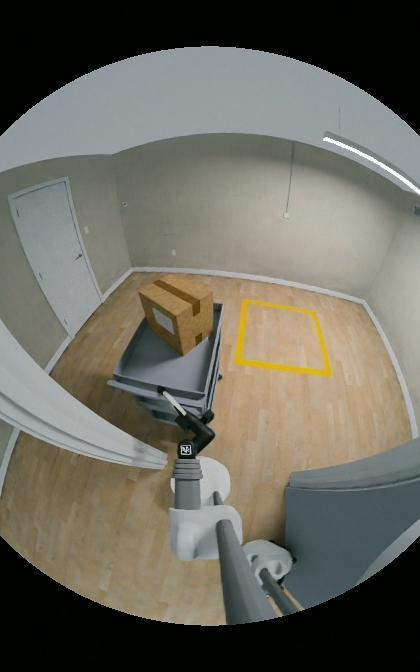

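Request:
move(blocking=false, r2={"base":{"translate_m":0.36,"strafe_m":-0.03},"pace":"slow"})

Request:
wait(seconds=6)

Request:
move(blocking=false, r2={"base":{"strafe_m":0.4},"joints":{"wrist_yaw_rad":0.4},"speeds":{"wrist_yaw_rad":0.1},"pace":"slow"})

Request:
wait(seconds=3)

Request:
wait(seconds=3, cameras=["r2_head_camera","r2_head_right_camera","r2_head_left_camera"])

Scene clock: 637.47 s.
move: r2 moving
r1: as last shown
r1.lidar_m: 5.12 0.40 0.25 - 0.26 0.25 0.45 0.65 0.64 2.26 2.82 3.77
r1.motor_effort: lift_m=+20(20) arm_m=+4(4) wheel_0=-2(2) wheel_1=-2(2) wheel_2=+4(4)
r1.servo_current: wrist_yaw_rad=52(65) wrist_pitch_rad=39(52) wrist_roll_rad=46(65) gripper_m=46(52)
r1.contact_limits: strafe_m 0.7
r1.wrist_depth_mm: 136 138 - 433 273 198 - / 108 138 - 442 291 191 - / 112 138 246 442 278 192 157 / 134 151 - 445 278 193 157 / 831 - - 449 281 194 157 / 976 1182 193 449 190 193 163 / 750 750 759 143 263 177 -
r2.base_odometry: x=-1.955 y=-3.961 heading=-1.864
r2.turned_by_wheels: +0.000
r2.turned_by_imu: +0.001
r2.base_tilt: forward=-0.7 right=+0.1
r2.lidar_m: 0.37 0.44 0.29 2.19 2.51 4.24 0.78 0.65 0.65 0.65 2.96 2.95
r2.base_status: translate_m moving; strafe_m moving
r2.joint_positions: lift_m=+0.685 arm_m=+0.000 wrist_yaw_rad=+0.751 wrist_pitch_rad=+0.008 wrist_roll_rad=+1.569 gripper_m=-0.029
r2.joint_status: not commanded
r2.measured_speeds: translate_m=+0.049 strafe_m=-0.004 rotate_rad=-0.002 lift_m=+0.000 arm_m=+0.000 wrist_yaw_rad=+0.000 wrist_pitch_rad=+0.000 wrist_roll_rad=+0.000
r2.motor_effort: lift_m=+21(21) arm_m=+4(4) wheel_0=+8(13) wheel_1=+7(8) wheel_2=-12(13)
r2.servo_current: wrist_yaw_rad=39(46) wrist_pitch_rad=52(59) wrist_roll_rad=46(59) gripper_m=91(98)
r2.hand_pose: x=+0.4414 y=+0.1329 z=+0.8608 quat_wxyz=(+0.659, +0.656, +0.262, +0.257) (m; r2's base frame)
r2.wrist_depth_mm: - 334 - - - - - / - - - - - - - / - - - - - - - / - - - - - - - / - - - - - 1618 504 / - - - - 168 1618 466 / - - - - - 1397 1182
pictures: none

Scene clock: 641.87 s.
earlier move: r2 done
r1.base_odometry: x=-1.362 y=+1.545 heading=+2.855
r1.turned_by_wheels: +0.000
r1.turned_by_imu: +0.000
r1.base_tilt: forward=-1.6 right=+1.3
r1.lidar_m: 5.11 0.39 0.25 - 0.25 0.25 0.45 0.95 1.11 2.30 2.83 3.74
r1.base_status: not commanded
r1.joint_positions: lift_m=+0.127 arm_m=+0.000 wrist_yaw_rad=+3.092 wrist_pitch_rad=+0.002 wrist_roll_rad=+0.000 gripper_m=+0.056
r1.joint_status: not commanded
r1.measured_speeds: all 0
r1.motor_effort: lift_m=+20(20) arm_m=+4(5) wheel_0=-2(2) wheel_1=-2(2) wheel_2=+4(4)
r1.servo_current: wrist_yaw_rad=59(72) wrist_pitch_rad=39(52) wrist_roll_rad=46(65) gripper_m=39(52)
r1.contact_limits: strafe_m 0.7
r1.hand_pose: x=-0.1128 y=+0.1016 z=+0.3046 quat_wxyz=(+0.025, -0.001, +0.000, +1.000) (m; r1's base frame)
r1.wrist_depth_mm: 136 138 - 433 273 198 - / 108 138 - 436 291 191 - / 112 138 247 439 278 191 157 / 134 150 - 445 278 193 157 / 946 - - 449 278 193 157 / 960 1205 193 449 191 192 163 / 842 759 759 143 264 177 -
r2.base_odometry: x=-2.083 y=-4.286 heading=-1.863
r2.turned_by_wheels: +0.000
r2.turned_by_imu: +0.002
r2.base_tilt: forward=-0.7 right=+0.1
r2.lidar_m: 0.40 0.40 0.46 0.42 0.31 5.56 0.98 0.85 0.77 2.61 3.03 2.60
r2.base_status: done
r2.joint_positions: lift_m=+0.685 arm_m=+0.000 wrist_yaw_rad=+0.754 wrist_pitch_rad=+0.008 wrist_roll_rad=+1.569 gripper_m=-0.029
r2.joint_status: not commanded
r2.measured_speeds: all 0
r2.motor_effort: lift_m=+20(21) arm_m=+4(4) wheel_0=+6(15) wheel_1=+6(10) wheel_2=-6(13)
r2.servo_current: wrist_yaw_rad=52(59) wrist_pitch_rad=52(59) wrist_roll_rad=46(59) gripper_m=78(98)
r2.hand_pose: x=+0.4410 y=+0.1336 z=+0.8608 quat_wxyz=(+0.659, +0.656, +0.263, +0.258) (m; r2's base frame)
r2.wrist_depth_mm: - - 484 105 162 - - / - 449 439 117 174 - - / - 449 433 124 189 - - / - - 549 135 204 - - / - - - 147 222 - - / - - 187 164 177 1618 525 / - - - - - 1397 473
wait: 4.40 of 6 s (r2 has come to rest)
pictures: none

Scene clock: 642.37 s.
move: r2 moving
r1: as last shown
r1.lidar_m: 5.13 0.33 0.25 - 0.25 0.25 0.44 0.97 1.12 2.31 2.83 3.73
r1.motor_effort: lift_m=+20(20) arm_m=+4(4) wheel_0=-2(2) wheel_1=-1(2) wheel_2=+4(4)
r1.servo_current: wrist_yaw_rad=52(72) wrist_pitch_rad=46(46) wrist_roll_rad=46(65) gripper_m=39(46)
r1.contact_limits: strafe_m 0.7
r1.wrist_depth_mm: 136 138 - 433 273 198 - / 108 138 - 436 293 191 - / 112 139 247 436 278 191 156 / 134 151 - 445 278 193 157 / 946 - - 449 279 193 157 / 991 1182 194 452 191 193 163 / 854 759 750 143 264 177 -
r2.base_odometry: x=-2.069 y=-4.290 heading=-1.863
r2.turned_by_wheels: +0.000
r2.turned_by_imu: +0.000
r2.base_tilt: forward=-0.7 right=+0.1
r2.lidar_m: 0.42 0.40 0.47 0.42 0.29 5.97 1.01 0.89 0.77 2.63 3.04 2.62
r2.base_status: strafe_m moving
r2.joint_positions: lift_m=+0.685 arm_m=+0.000 wrist_yaw_rad=+0.713 wrist_pitch_rad=+0.008 wrist_roll_rad=+1.569 gripper_m=-0.029
r2.joint_status: wrist_yaw_rad moving
r2.measured_speeds: translate_m=+0.000 strafe_m=+0.055 rotate_rad=-0.001 lift_m=+0.000 arm_m=+0.000 wrist_yaw_rad=-0.133 wrist_pitch_rad=+0.000 wrist_roll_rad=+0.000
r2.motor_effort: lift_m=+21(21) arm_m=+3(4) wheel_0=-5(7) wheel_1=+9(10) wheel_2=+0(5)
r2.servo_current: wrist_yaw_rad=52(104) wrist_pitch_rad=52(52) wrist_roll_rad=59(59) gripper_m=85(91)
r2.hand_pose: x=+0.4461 y=+0.1226 z=+0.8608 quat_wxyz=(+0.664, +0.661, +0.249, +0.245) (m; r2's base frame)
r2.wrist_depth_mm: - - 517 113 169 - - / - 480 452 121 180 - - / - 439 427 130 193 - - / - - 525 139 206 - - / - - - 151 224 - - / - - 187 167 178 1708 - / - 137 - - - 1397 477
pictures: none

Scene clock: 645.37 s.
earlier move: r2 contact_stop
r1.base_odometry: x=-1.362 y=+1.545 heading=+2.855
r1.turned_by_wheels: +0.000
r1.turned_by_imu: +0.000
r1.base_tilt: forward=-1.6 right=+1.3
r1.lidar_m: 5.12 0.37 0.25 - 0.26 0.25 0.46 0.99 1.05 2.29 2.82 3.74
r1.base_status: not commanded
r1.joint_positions: lift_m=+0.127 arm_m=+0.000 wrist_yaw_rad=+3.092 wrist_pitch_rad=+0.002 wrist_roll_rad=+0.000 gripper_m=+0.056
r1.joint_status: not commanded
r1.measured_speeds: all 0
r1.motor_effort: lift_m=+20(20) arm_m=+4(4) wheel_0=-1(2) wheel_1=-1(2) wheel_2=+4(4)
r1.servo_current: wrist_yaw_rad=59(72) wrist_pitch_rad=39(52) wrist_roll_rad=39(65) gripper_m=39(46)
r1.contact_limits: strafe_m 0.7
r1.hand_pose: x=-0.1128 y=+0.1016 z=+0.3046 quat_wxyz=(+0.025, -0.001, +0.000, +1.000) (m; r1's base frame)
r1.wrist_depth_mm: 135 138 - 430 273 198 - / 108 138 - 436 291 191 - / 112 139 245 436 277 192 157 / 134 151 - 442 277 193 157 / 1042 - - 449 279 193 157 / 1060 1229 194 449 191 193 163 / 854 750 759 143 264 177 -
r2.base_odometry: x=-1.930 y=-4.332 heading=-1.852
r2.turned_by_wheels: +0.011
r2.turned_by_imu: +0.009
r2.base_tilt: forward=-0.7 right=+0.1
r2.lidar_m: 0.44 0.40 1.98 0.34 0.25 0.25 1.15 1.01 0.91 2.75 3.08 0.48
r2.base_status: strafe_m contact_stop (by the wheels' count: +0.159 of +0.400)
r2.joint_positions: lift_m=+0.685 arm_m=+0.000 wrist_yaw_rad=+0.425 wrist_pitch_rad=+0.008 wrist_roll_rad=+1.569 gripper_m=-0.029
r2.joint_status: wrist_yaw_rad moving
r2.measured_speeds: translate_m=+0.000 strafe_m=+0.000 rotate_rad=+0.000 lift_m=+0.000 arm_m=+0.000 wrist_yaw_rad=-0.136 wrist_pitch_rad=+0.000 wrist_roll_rad=+0.000
r2.on_its_own: the wheels are slack since a contact_stop
r2.motor_effort: lift_m=+19(21) arm_m=+4(5) wheel_0=+0(26) wheel_1=+0(32) wheel_2=+0(17)
r2.servo_current: wrist_yaw_rad=176(176) wrist_pitch_rad=46(59) wrist_roll_rad=52(59) gripper_m=85(98)
r2.hand_pose: x=+0.4696 y=+0.0394 z=+0.8609 quat_wxyz=(+0.692, +0.690, +0.152, +0.147) (m; r2's base frame)
r2.wrist_depth_mm: - - - 146 202 227 224 / - - - 151 208 750 - / - - 496 154 215 - - / - 484 459 160 221 820 - / - - 530 167 229 - - / - - 186 171 179 - - / - - - - - 559 -
wait: 3.00 s; no rest
pictures: none

not run: a stop that you did not command came earlier in this reply.

Request:
move(blocking=false, r2={"base":{"translate_m":0.15,"strafe_m":-0.02},"pace":"slow"})

Request:
wait(seconds=3, cameras=["r2_head_camera","r2_head_right_camera","r2_head_left_camera"])

Scene clock: 649.97 s.
earlier move: r2 done
move: r2 moving
r1: as last shown
r1.lidar_m: 5.10 0.37 0.25 - 0.25 0.25 0.44 1.02 1.07 2.29 2.81 3.73
r1.servo_current: wrist_yaw_rad=52(52) wrist_pitch_rad=46(46) wrist_roll_rad=52(52) gripper_m=39(46)
r1.contact_limits: strafe_m 0.7
r1.wrist_depth_mm: 136 138 - 433 273 198 - / 108 138 - 436 293 191 - / 112 139 246 439 277 191 157 / 134 151 - 445 278 193 156 / 1025 - - 445 278 193 158 / 1078 1182 193 452 191 193 163 / 854 759 759 142 263 177 -
r2.base_odometry: x=-1.935 y=-4.344 heading=-1.852
r2.turned_by_wheels: +0.000
r2.turned_by_imu: +0.001
r2.base_tilt: forward=-0.6 right=+0.1
r2.lidar_m: 0.41 0.39 2.01 0.38 0.25 0.27 1.16 1.01 0.89 2.75 3.05 0.48
r2.base_status: translate_m moving; strafe_m moving
r2.joint_positions: lift_m=+0.685 arm_m=+0.000 wrist_yaw_rad=+0.414 wrist_pitch_rad=+0.008 wrist_roll_rad=+1.569 gripper_m=-0.029
r2.joint_status: all done
r2.measured_speeds: translate_m=+0.048 strafe_m=-0.006 rotate_rad=-0.001 lift_m=+0.000 arm_m=+0.000 wrist_yaw_rad=+0.000 wrist_pitch_rad=+0.000 wrist_roll_rad=+0.000
r2.motor_effort: lift_m=+19(19) arm_m=+4(4) wheel_0=+8(13) wheel_1=+7(7) wheel_2=-9(11)
r2.servo_current: wrist_yaw_rad=85(98) wrist_pitch_rad=52(59) wrist_roll_rad=52(59) gripper_m=85(91)
r2.hand_pose: x=+0.4701 y=+0.0359 z=+0.8609 quat_wxyz=(+0.693, +0.691, +0.148, +0.143) (m; r2's base frame)
r2.wrist_depth_mm: - - - 150 206 219 1060 / - - - 154 211 1430 - / - - 525 157 217 - - / - 473 462 163 224 820 - / - - 517 168 229 - - / - - 187 171 178 - - / - - - - - 118 -
pictures: none

Scene clock: 652.27 s.
earlier move: r2 done
r1.base_odometry: x=-1.362 y=+1.545 heading=+2.855
r1.turned_by_wheels: +0.000
r1.turned_by_imu: +0.000
r1.base_tilt: forward=-1.6 right=+1.3
r1.lidar_m: 5.10 0.37 0.25 - 0.25 0.25 0.43 1.14 1.12 2.31 2.83 3.72
r1.base_status: not commanded
r1.joint_positions: lift_m=+0.127 arm_m=+0.000 wrist_yaw_rad=+3.092 wrist_pitch_rad=+0.002 wrist_roll_rad=+0.000 gripper_m=+0.056
r1.joint_status: not commanded
r1.measured_speeds: all 0
r1.motor_effort: lift_m=+20(20) arm_m=+4(4) wheel_0=-2(2) wheel_1=-1(2) wheel_2=+4(4)
r1.servo_current: wrist_yaw_rad=39(65) wrist_pitch_rad=46(52) wrist_roll_rad=52(59) gripper_m=39(52)
r1.contact_limits: strafe_m 0.7
r1.hand_pose: x=-0.1128 y=+0.1016 z=+0.3046 quat_wxyz=(+0.025, -0.001, +0.000, +1.000) (m; r1's base frame)
r1.wrist_depth_mm: 136 138 - 430 273 198 - / 108 138 - 436 293 191 - / 112 139 246 439 277 191 157 / 134 151 - 442 277 193 157 / 1118 - - 449 279 193 157 / 1078 1205 194 449 191 193 163 / 842 759 750 143 263 177 -
r2.base_odometry: x=-1.991 y=-4.471 heading=-1.852
r2.turned_by_wheels: +0.000
r2.turned_by_imu: +0.001
r2.base_tilt: forward=-0.7 right=+0.0
r2.lidar_m: 0.38 0.37 1.98 0.65 0.38 0.32 1.21 1.02 0.96 2.77 2.91 0.53
r2.base_status: done
r2.joint_positions: lift_m=+0.685 arm_m=+0.000 wrist_yaw_rad=+0.414 wrist_pitch_rad=+0.008 wrist_roll_rad=+1.569 gripper_m=-0.029
r2.joint_status: all done
r2.measured_speeds: all 0
r2.motor_effort: lift_m=+19(19) arm_m=+4(5) wheel_0=+7(14) wheel_1=+5(9) wheel_2=-4(11)
r2.servo_current: wrist_yaw_rad=85(98) wrist_pitch_rad=46(59) wrist_roll_rad=33(59) gripper_m=91(91)
r2.hand_pose: x=+0.4701 y=+0.0359 z=+0.8609 quat_wxyz=(+0.693, +0.691, +0.148, +0.143) (m; r2's base frame)
r2.wrist_depth_mm: - - - 174 236 241 242 / - - - 174 234 1576 1042 / - - - 173 233 798 - / - - 517 232 234 831 - / - - 469 173 233 820 - / - - 187 172 178 - - / - 1983 574 - 231 - -
wait: 2.30 of 3 s (r2 has come to rest)
pictures: r2_head_camera, r2_head_left_camera, r2_head_right_camera
Images, in order (width x height): r2_head_camera 420x560, r2_head_left_camera 420x672, r2_head_right_camera 420x672.

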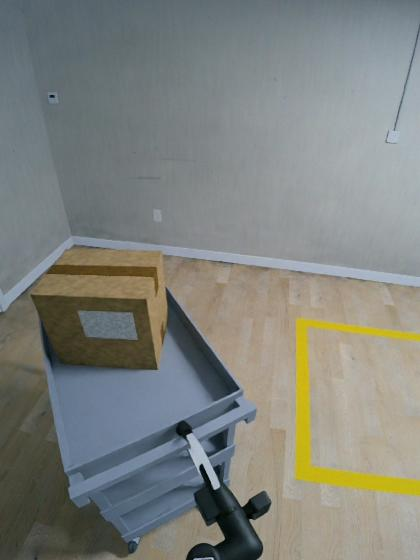

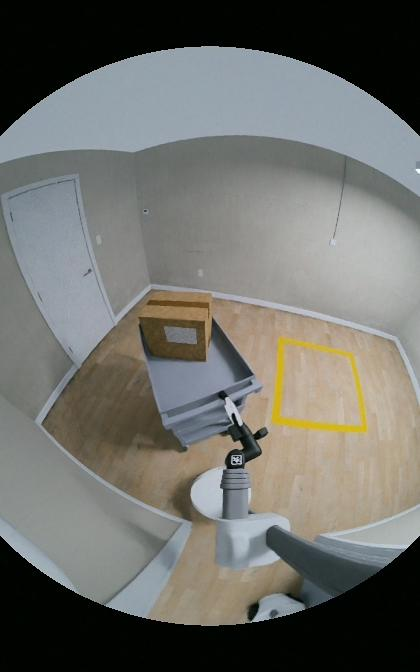

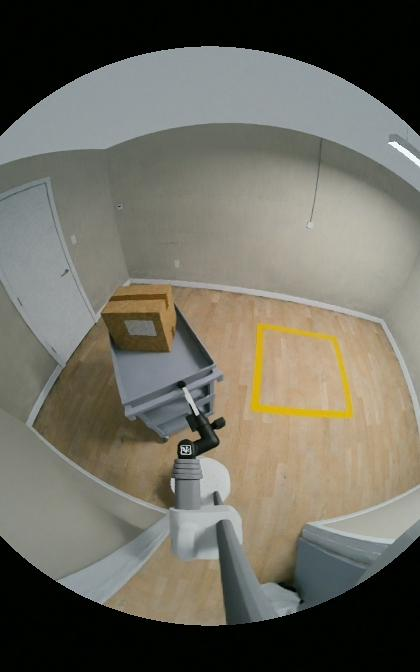

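Request:
move(blocking=false, r1={"base":{"translate_m":1.0,"strafe_m":-0.2}}, r2={"base":{"translate_m":0.25,"strafe_m":-0.6},"joints":{"wrist_yaw_rad":0.7},"speeds":{"wrist_yaw_rad":0.1},"pace":"slow"})

Request:
wait(seconds=4.5)

Request:
wait(seconds=4, cameras=["r2_head_camera","r2_head_left_camera","r1_head_left_camera"])

Scene clock: 669.37 s.
move: r1 moving; r2 moving
r1.base_odometry: x=-1.390 y=+1.560 heading=+2.856
r1.turned_by_wheels: +0.000
r1.turned_by_imu: +0.000
r1.base_tilt: forward=-1.6 right=+1.3
r1.lidar_m: 5.08 0.37 0.25 - 0.25 0.25 0.46 1.15 1.13 2.39 2.84 3.74
r1.base_status: translate_m moving; strafe_m moving
r1.joint_positions: lift_m=+0.127 arm_m=+0.000 wrist_yaw_rad=+3.092 wrist_pitch_rad=+0.002 wrist_roll_rad=+0.000 gripper_m=+0.056
r1.joint_status: not commanded
r1.measured_speeds: translate_m=+0.121 strafe_m=-0.025 rotate_rad=-0.003 lift_m=+0.000 arm_m=+0.000 wrist_yaw_rad=+0.000 wrist_pitch_rad=+0.000 wrist_roll_rad=+0.000
r1.motor_effort: lift_m=+20(20) arm_m=+4(4) wheel_0=+5(6) wheel_1=+9(11) wheel_2=-7(8)
r1.servo_current: wrist_yaw_rad=26(59) wrist_pitch_rad=46(52) wrist_roll_rad=46(65) gripper_m=39(46)
r1.hand_pose: x=-0.1128 y=+0.1016 z=+0.3046 quat_wxyz=(+0.025, -0.001, +0.000, +1.000) (m; r1's base frame)
r1.wrist_depth_mm: 136 138 - 452 277 199 - / 108 138 - 413 281 192 - / 112 139 244 459 281 193 162 / 133 150 - 459 283 194 156 / 1098 - - 462 283 193 157 / 1098 1182 194 473 191 194 163 / 854 750 759 143 267 178 -
r2.base_odometry: x=-2.003 y=-4.472 heading=-1.852
r2.turned_by_wheels: +0.000
r2.turned_by_imu: +0.000
r2.base_tilt: forward=-0.7 right=+0.1
r2.lidar_m: 0.42 0.37 1.98 0.71 0.36 0.33 1.21 0.99 0.94 2.76 2.90 2.48
r2.base_status: translate_m moving; strafe_m moving
r2.joint_positions: lift_m=+0.685 arm_m=+0.000 wrist_yaw_rad=+0.446 wrist_pitch_rad=+0.008 wrist_roll_rad=+1.569 gripper_m=-0.029
r2.joint_status: wrist_yaw_rad moving
r2.measured_speeds: translate_m=+0.018 strafe_m=-0.045 rotate_rad=+0.003 lift_m=+0.000 arm_m=+0.000 wrist_yaw_rad=+0.107 wrist_pitch_rad=+0.000 wrist_roll_rad=+0.000
r2.motor_effort: lift_m=+19(19) arm_m=+4(4) wheel_0=+10(12) wheel_1=-7(7) wheel_2=-5(6)
r2.servo_current: wrist_yaw_rad=26(104) wrist_pitch_rad=46(52) wrist_roll_rad=46(52) gripper_m=85(85)
r2.hand_pose: x=+0.4688 y=+0.0454 z=+0.8609 quat_wxyz=(+0.691, +0.688, +0.159, +0.154) (m; r2's base frame)
r2.wrist_depth_mm: - - - 171 231 237 238 / - - - 171 231 1576 521 / - - - 172 232 809 - / - - 500 232 233 842 - / - - 473 172 232 854 - / - - 187 173 178 - - / - 1921 574 - 233 - -
pictures: none

Scene clock: 673.73 s.
earlier move: r1 done; r2 moving
r1.base_odometry: x=-2.265 y=+2.018 heading=+2.856
r1.turned_by_wheels: +0.000
r1.turned_by_imu: -0.001
r1.base_tilt: forward=-1.6 right=+1.3
r1.lidar_m: 4.12 3.31 2.33 2.22 2.28 1.73 1.19 1.08 2.28 2.51 2.59 3.37
r1.base_status: done
r1.joint_positions: lift_m=+0.127 arm_m=+0.000 wrist_yaw_rad=+3.092 wrist_pitch_rad=+0.002 wrist_roll_rad=+0.000 gripper_m=+0.056
r1.joint_status: not commanded
r1.measured_speeds: all 0
r1.motor_effort: lift_m=+20(20) arm_m=+4(5) wheel_0=+1(9) wheel_1=+1(11) wheel_2=+1(9)
r1.servo_current: wrist_yaw_rad=33(72) wrist_pitch_rad=46(52) wrist_roll_rad=33(65) gripper_m=39(46)
r1.hand_pose: x=-0.1128 y=+0.1016 z=+0.3046 quat_wxyz=(+0.025, -0.001, +0.000, +1.000) (m; r1's base frame)
r1.wrist_depth_mm: 136 138 - - - - - / 109 138 - - - - - / 116 138 215 - - - - / 135 152 241 - - - - / - - - 1661 - 1661 1756 / 1205 1078 193 1182 188 1138 1118 / 842 741 759 809 788 778 820
r2.base_odometry: x=-2.425 y=-4.521 heading=-1.852
r2.turned_by_wheels: +0.000
r2.turned_by_imu: +0.003
r2.base_tilt: forward=-0.7 right=+0.1
r2.lidar_m: 0.50 0.26 0.28 1.22 0.74 1.10 0.88 0.80 1.18 2.42 2.59 2.24
r2.base_status: translate_m moving; strafe_m moving
r2.joint_positions: lift_m=+0.685 arm_m=+0.000 wrist_yaw_rad=+0.703 wrist_pitch_rad=+0.008 wrist_roll_rad=+1.569 gripper_m=-0.029
r2.joint_status: all done
r2.measured_speeds: translate_m=+0.040 strafe_m=-0.091 rotate_rad=+0.002 lift_m=+0.000 arm_m=+0.000 wrist_yaw_rad=+0.000 wrist_pitch_rad=+0.000 wrist_roll_rad=+0.000
r2.motor_effort: lift_m=+19(19) arm_m=+4(5) wheel_0=+3(15) wheel_1=-6(8) wheel_2=-5(8)
r2.servo_current: wrist_yaw_rad=52(104) wrist_pitch_rad=52(59) wrist_roll_rad=46(59) gripper_m=85(91)
r2.hand_pose: x=+0.4474 y=+0.1198 z=+0.8609 quat_wxyz=(+0.665, +0.662, +0.246, +0.241) (m; r2's base frame)
r2.wrist_depth_mm: - - - 220 - 1661 1182 / - - - 251 278 286 286 / - - - 200 262 1708 1160 / - - - 189 250 1576 - / - - 539 182 238 820 - / - 455 187 173 178 - - / - - 469 - 220 - -
wait: 4.37 of 4.5 s (r1 has come to rest)
pictures: none

Scene clock: 676.63 s.
earlier move: r2 done
r1.base_odometry: x=-2.265 y=+2.018 heading=+2.856
r1.turned_by_wheels: +0.000
r1.turned_by_imu: +0.000
r1.base_tilt: forward=-1.6 right=+1.3
r1.lidar_m: 4.11 3.30 2.35 2.21 2.28 1.74 1.59 1.58 2.26 2.50 2.57 3.39
r1.base_status: done
r1.joint_positions: lift_m=+0.127 arm_m=+0.000 wrist_yaw_rad=+3.092 wrist_pitch_rad=+0.002 wrist_roll_rad=+0.000 gripper_m=+0.056
r1.joint_status: not commanded
r1.measured_speeds: all 0
r1.motor_effort: lift_m=+20(20) arm_m=+4(5) wheel_0=+2(9) wheel_1=+1(11) wheel_2=+1(9)
r1.servo_current: wrist_yaw_rad=59(78) wrist_pitch_rad=46(52) wrist_roll_rad=52(65) gripper_m=46(46)
r1.hand_pose: x=-0.1128 y=+0.1016 z=+0.3046 quat_wxyz=(+0.025, -0.001, +0.000, +1.000) (m; r1's base frame)
r1.wrist_depth_mm: 136 138 - - - - - / 109 138 - - - - - / 116 139 216 - - - - / 135 152 242 - - - - / - - - 1708 - 1661 1808 / 1182 1205 194 1182 187 1160 1138 / 854 759 750 809 788 778 820
r2.base_odometry: x=-2.636 y=-4.545 heading=-1.852
r2.turned_by_wheels: +0.000
r2.turned_by_imu: +0.001
r2.base_tilt: forward=-0.7 right=+0.1
r2.lidar_m: 0.48 0.25 0.25 1.45 0.94 0.83 0.80 0.82 1.45 2.26 2.44 2.12
r2.base_status: done
r2.joint_positions: lift_m=+0.685 arm_m=+0.000 wrist_yaw_rad=+0.703 wrist_pitch_rad=+0.008 wrist_roll_rad=+1.569 gripper_m=-0.029
r2.joint_status: all done
r2.measured_speeds: all 0
r2.motor_effort: lift_m=+19(19) arm_m=+4(5) wheel_0=+6(15) wheel_1=-4(8) wheel_2=-4(8)
r2.servo_current: wrist_yaw_rad=33(104) wrist_pitch_rad=59(59) wrist_roll_rad=39(59) gripper_m=85(98)
r2.hand_pose: x=+0.4474 y=+0.1198 z=+0.8609 quat_wxyz=(+0.665, +0.662, +0.246, +0.241) (m; r2's base frame)
r2.wrist_depth_mm: - - - - - 1618 1160 / - - - 274 - 1661 1182 / - - - 242 324 329 334 / - - - 213 285 1708 1205 / - - - 191 250 1756 525 / - - 187 169 178 723 - / - - 410 - 210 - -
wait: 2.90 of 4 s (r2 has come to rest)
pictures: r1_head_left_camera, r2_head_camera, r2_head_left_camera
Images, in order (width x height): r1_head_left_camera 420x672, r2_head_camera 420x560, r2_head_left_camera 420x672.

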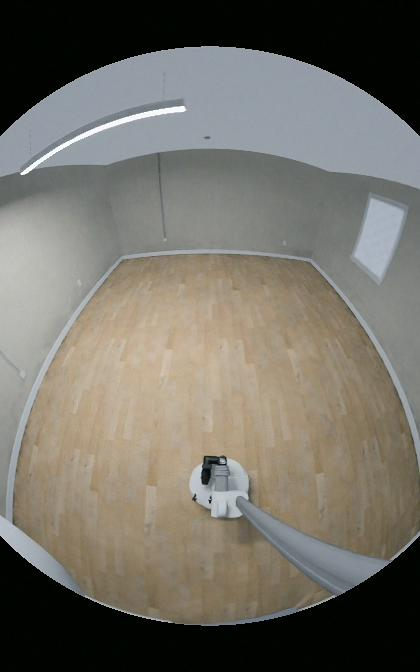

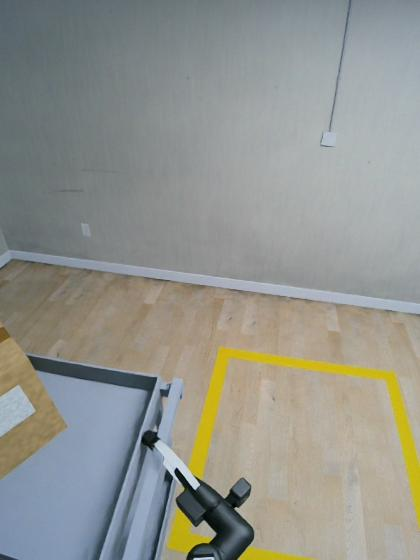

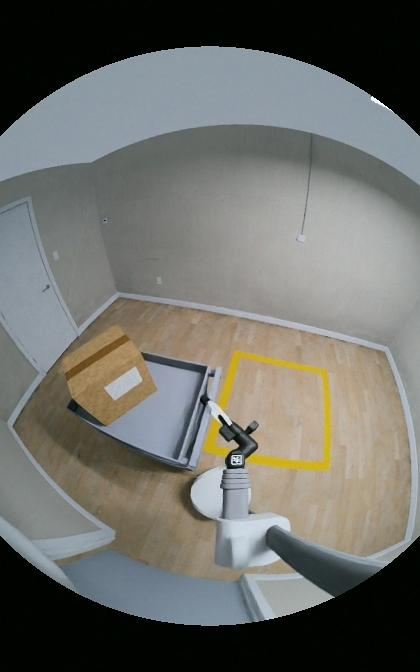

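Request:
move(blocking=false, r2={"base":{"translate_m":0.6,"strafe_m":-0.92}})

Request:
wait(seconds=6, cameras=["r2_head_camera","r2_head_left_camera","r2_head_right_camera"])

Scene clock: 693.93 s.
move: r2 moving
r1: as last shown
r1.lidar_m: 4.13 3.35 2.36 2.22 2.29 1.72 1.64 1.69 2.27 2.51 2.55 3.44
r1.motor_effort: lift_m=+20(20) arm_m=+4(4) wheel_0=+1(1) wheel_1=+1(1) wheel_2=+1(1)
r1.servo_current: wrist_yaw_rad=52(59) wrist_pitch_rad=46(52) wrist_roll_rad=26(59) gripper_m=39(46)
r1.wrist_depth_mm: 136 138 - - - - - / 109 138 - - - - - / 115 139 215 - - - - / 135 152 242 - - - - / - - - 1661 - 1708 1756 / 1205 1205 195 1182 187 1160 1138 / 854 741 750 809 788 778 809
r2.base_odometry: x=-2.666 y=-4.554 heading=-1.851
r2.turned_by_wheels: +0.001
r2.turned_by_imu: +0.002
r2.base_tilt: forward=-0.7 right=+0.0
r2.lidar_m: 0.47 0.25 0.25 1.52 0.96 0.81 0.82 0.84 1.47 2.24 2.42 2.07
r2.base_status: translate_m moving; strafe_m moving
r2.joint_positions: lift_m=+0.685 arm_m=+0.000 wrist_yaw_rad=+0.708 wrist_pitch_rad=+0.008 wrist_roll_rad=+1.569 gripper_m=-0.029
r2.joint_status: not commanded
r2.measured_speeds: translate_m=+0.066 strafe_m=-0.103 rotate_rad=-0.004 lift_m=+0.000 arm_m=+0.000 wrist_yaw_rad=+0.002 wrist_pitch_rad=+0.000 wrist_roll_rad=+0.000
r2.motor_effort: lift_m=+19(19) arm_m=+4(5) wheel_0=+15(17) wheel_1=-5(8) wheel_2=-7(9)
r2.servo_current: wrist_yaw_rad=59(65) wrist_pitch_rad=46(52) wrist_roll_rad=52(52) gripper_m=91(91)
r2.hand_pose: x=+0.4467 y=+0.1212 z=+0.8609 quat_wxyz=(+0.665, +0.662, +0.248, +0.243) (m; r2's base frame)
r2.wrist_depth_mm: - - - - - 1661 1160 / - - - 279 - 1661 1182 / - - - 297 327 334 334 / - - - 216 287 1756 1182 / - - - 189 252 1708 504 / - - 187 170 178 723 - / - - 407 - 212 - -
pictures: none

Scene clock: 698.57 s.
earlier move: r2 done
r1.base_odometry: x=-2.265 y=+2.018 heading=+2.856
r1.turned_by_wheels: +0.000
r1.turned_by_imu: +0.000
r1.base_tilt: forward=-1.6 right=+1.3
r1.lidar_m: 4.13 3.32 2.34 2.21 2.28 1.74 1.63 1.70 2.29 2.50 2.58 3.41
r1.base_status: not commanded
r1.joint_positions: lift_m=+0.127 arm_m=+0.000 wrist_yaw_rad=+3.092 wrist_pitch_rad=+0.002 wrist_roll_rad=+0.000 gripper_m=+0.056
r1.joint_status: not commanded
r1.measured_speeds: all 0
r1.motor_effort: lift_m=+20(20) arm_m=+4(5) wheel_0=+1(2) wheel_1=+1(1) wheel_2=+1(1)
r1.servo_current: wrist_yaw_rad=65(72) wrist_pitch_rad=39(52) wrist_roll_rad=65(65) gripper_m=46(52)
r1.hand_pose: x=-0.1128 y=+0.1016 z=+0.3046 quat_wxyz=(+0.025, -0.001, +0.000, +1.000) (m; r1's base frame)
r1.wrist_depth_mm: 136 138 - - - - - / 109 138 - - - - - / 116 139 216 - - - - / 135 152 243 - - - - / - - - 1661 - 1618 1808 / 1182 1205 194 1229 188 1182 1138 / 854 759 741 798 798 778 809
r2.base_odometry: x=-3.686 y=-4.866 heading=-1.852
r2.turned_by_wheels: -0.001
r2.turned_by_imu: +0.008
r2.base_tilt: forward=-0.7 right=+0.1
r2.lidar_m: 0.50 0.25 0.25 0.53 1.88 1.51 1.53 1.78 1.52 1.54 1.49 1.27
r2.base_status: done
r2.joint_positions: lift_m=+0.685 arm_m=+0.000 wrist_yaw_rad=+0.702 wrist_pitch_rad=+0.008 wrist_roll_rad=+1.569 gripper_m=-0.029
r2.joint_status: not commanded
r2.measured_speeds: all 0
r2.motor_effort: lift_m=+19(19) arm_m=-5(6) wheel_0=+2(33) wheel_1=-3(8) wheel_2=-5(9)
r2.servo_current: wrist_yaw_rad=52(78) wrist_pitch_rad=46(59) wrist_roll_rad=65(65) gripper_m=85(91)
r2.hand_pose: x=+0.4477 y=+0.1193 z=+0.8609 quat_wxyz=(+0.666, +0.663, +0.245, +0.241) (m; r2's base frame)
r2.wrist_depth_mm: - - - - - - 1042 / - - - - - - 1078 / - - - 310 - 1366 1160 / - - - 238 351 1464 430 / - - - 194 265 1708 480 / - - 186 153 178 1661 530 / - - - - 195 - -
wait: 4.63 of 6 s (r2 has come to rest)
pictures: r2_head_camera, r2_head_left_camera, r2_head_right_camera
Images, in order (width x height): r2_head_camera 420x560, r2_head_left_camera 420x672, r2_head_right_camera 420x672.

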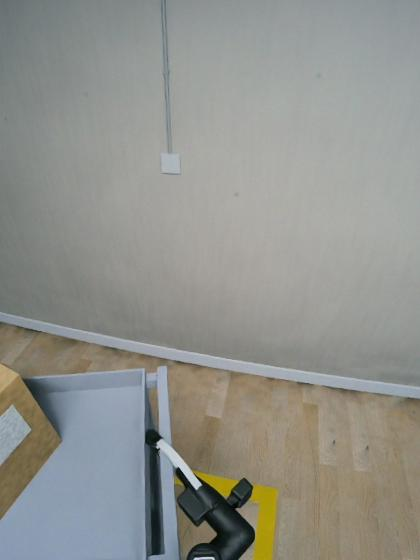

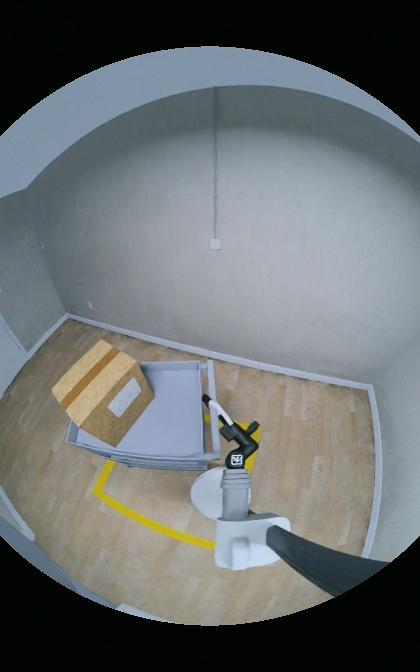

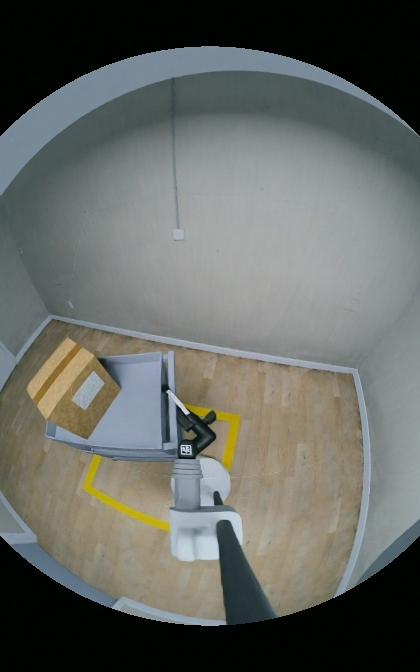

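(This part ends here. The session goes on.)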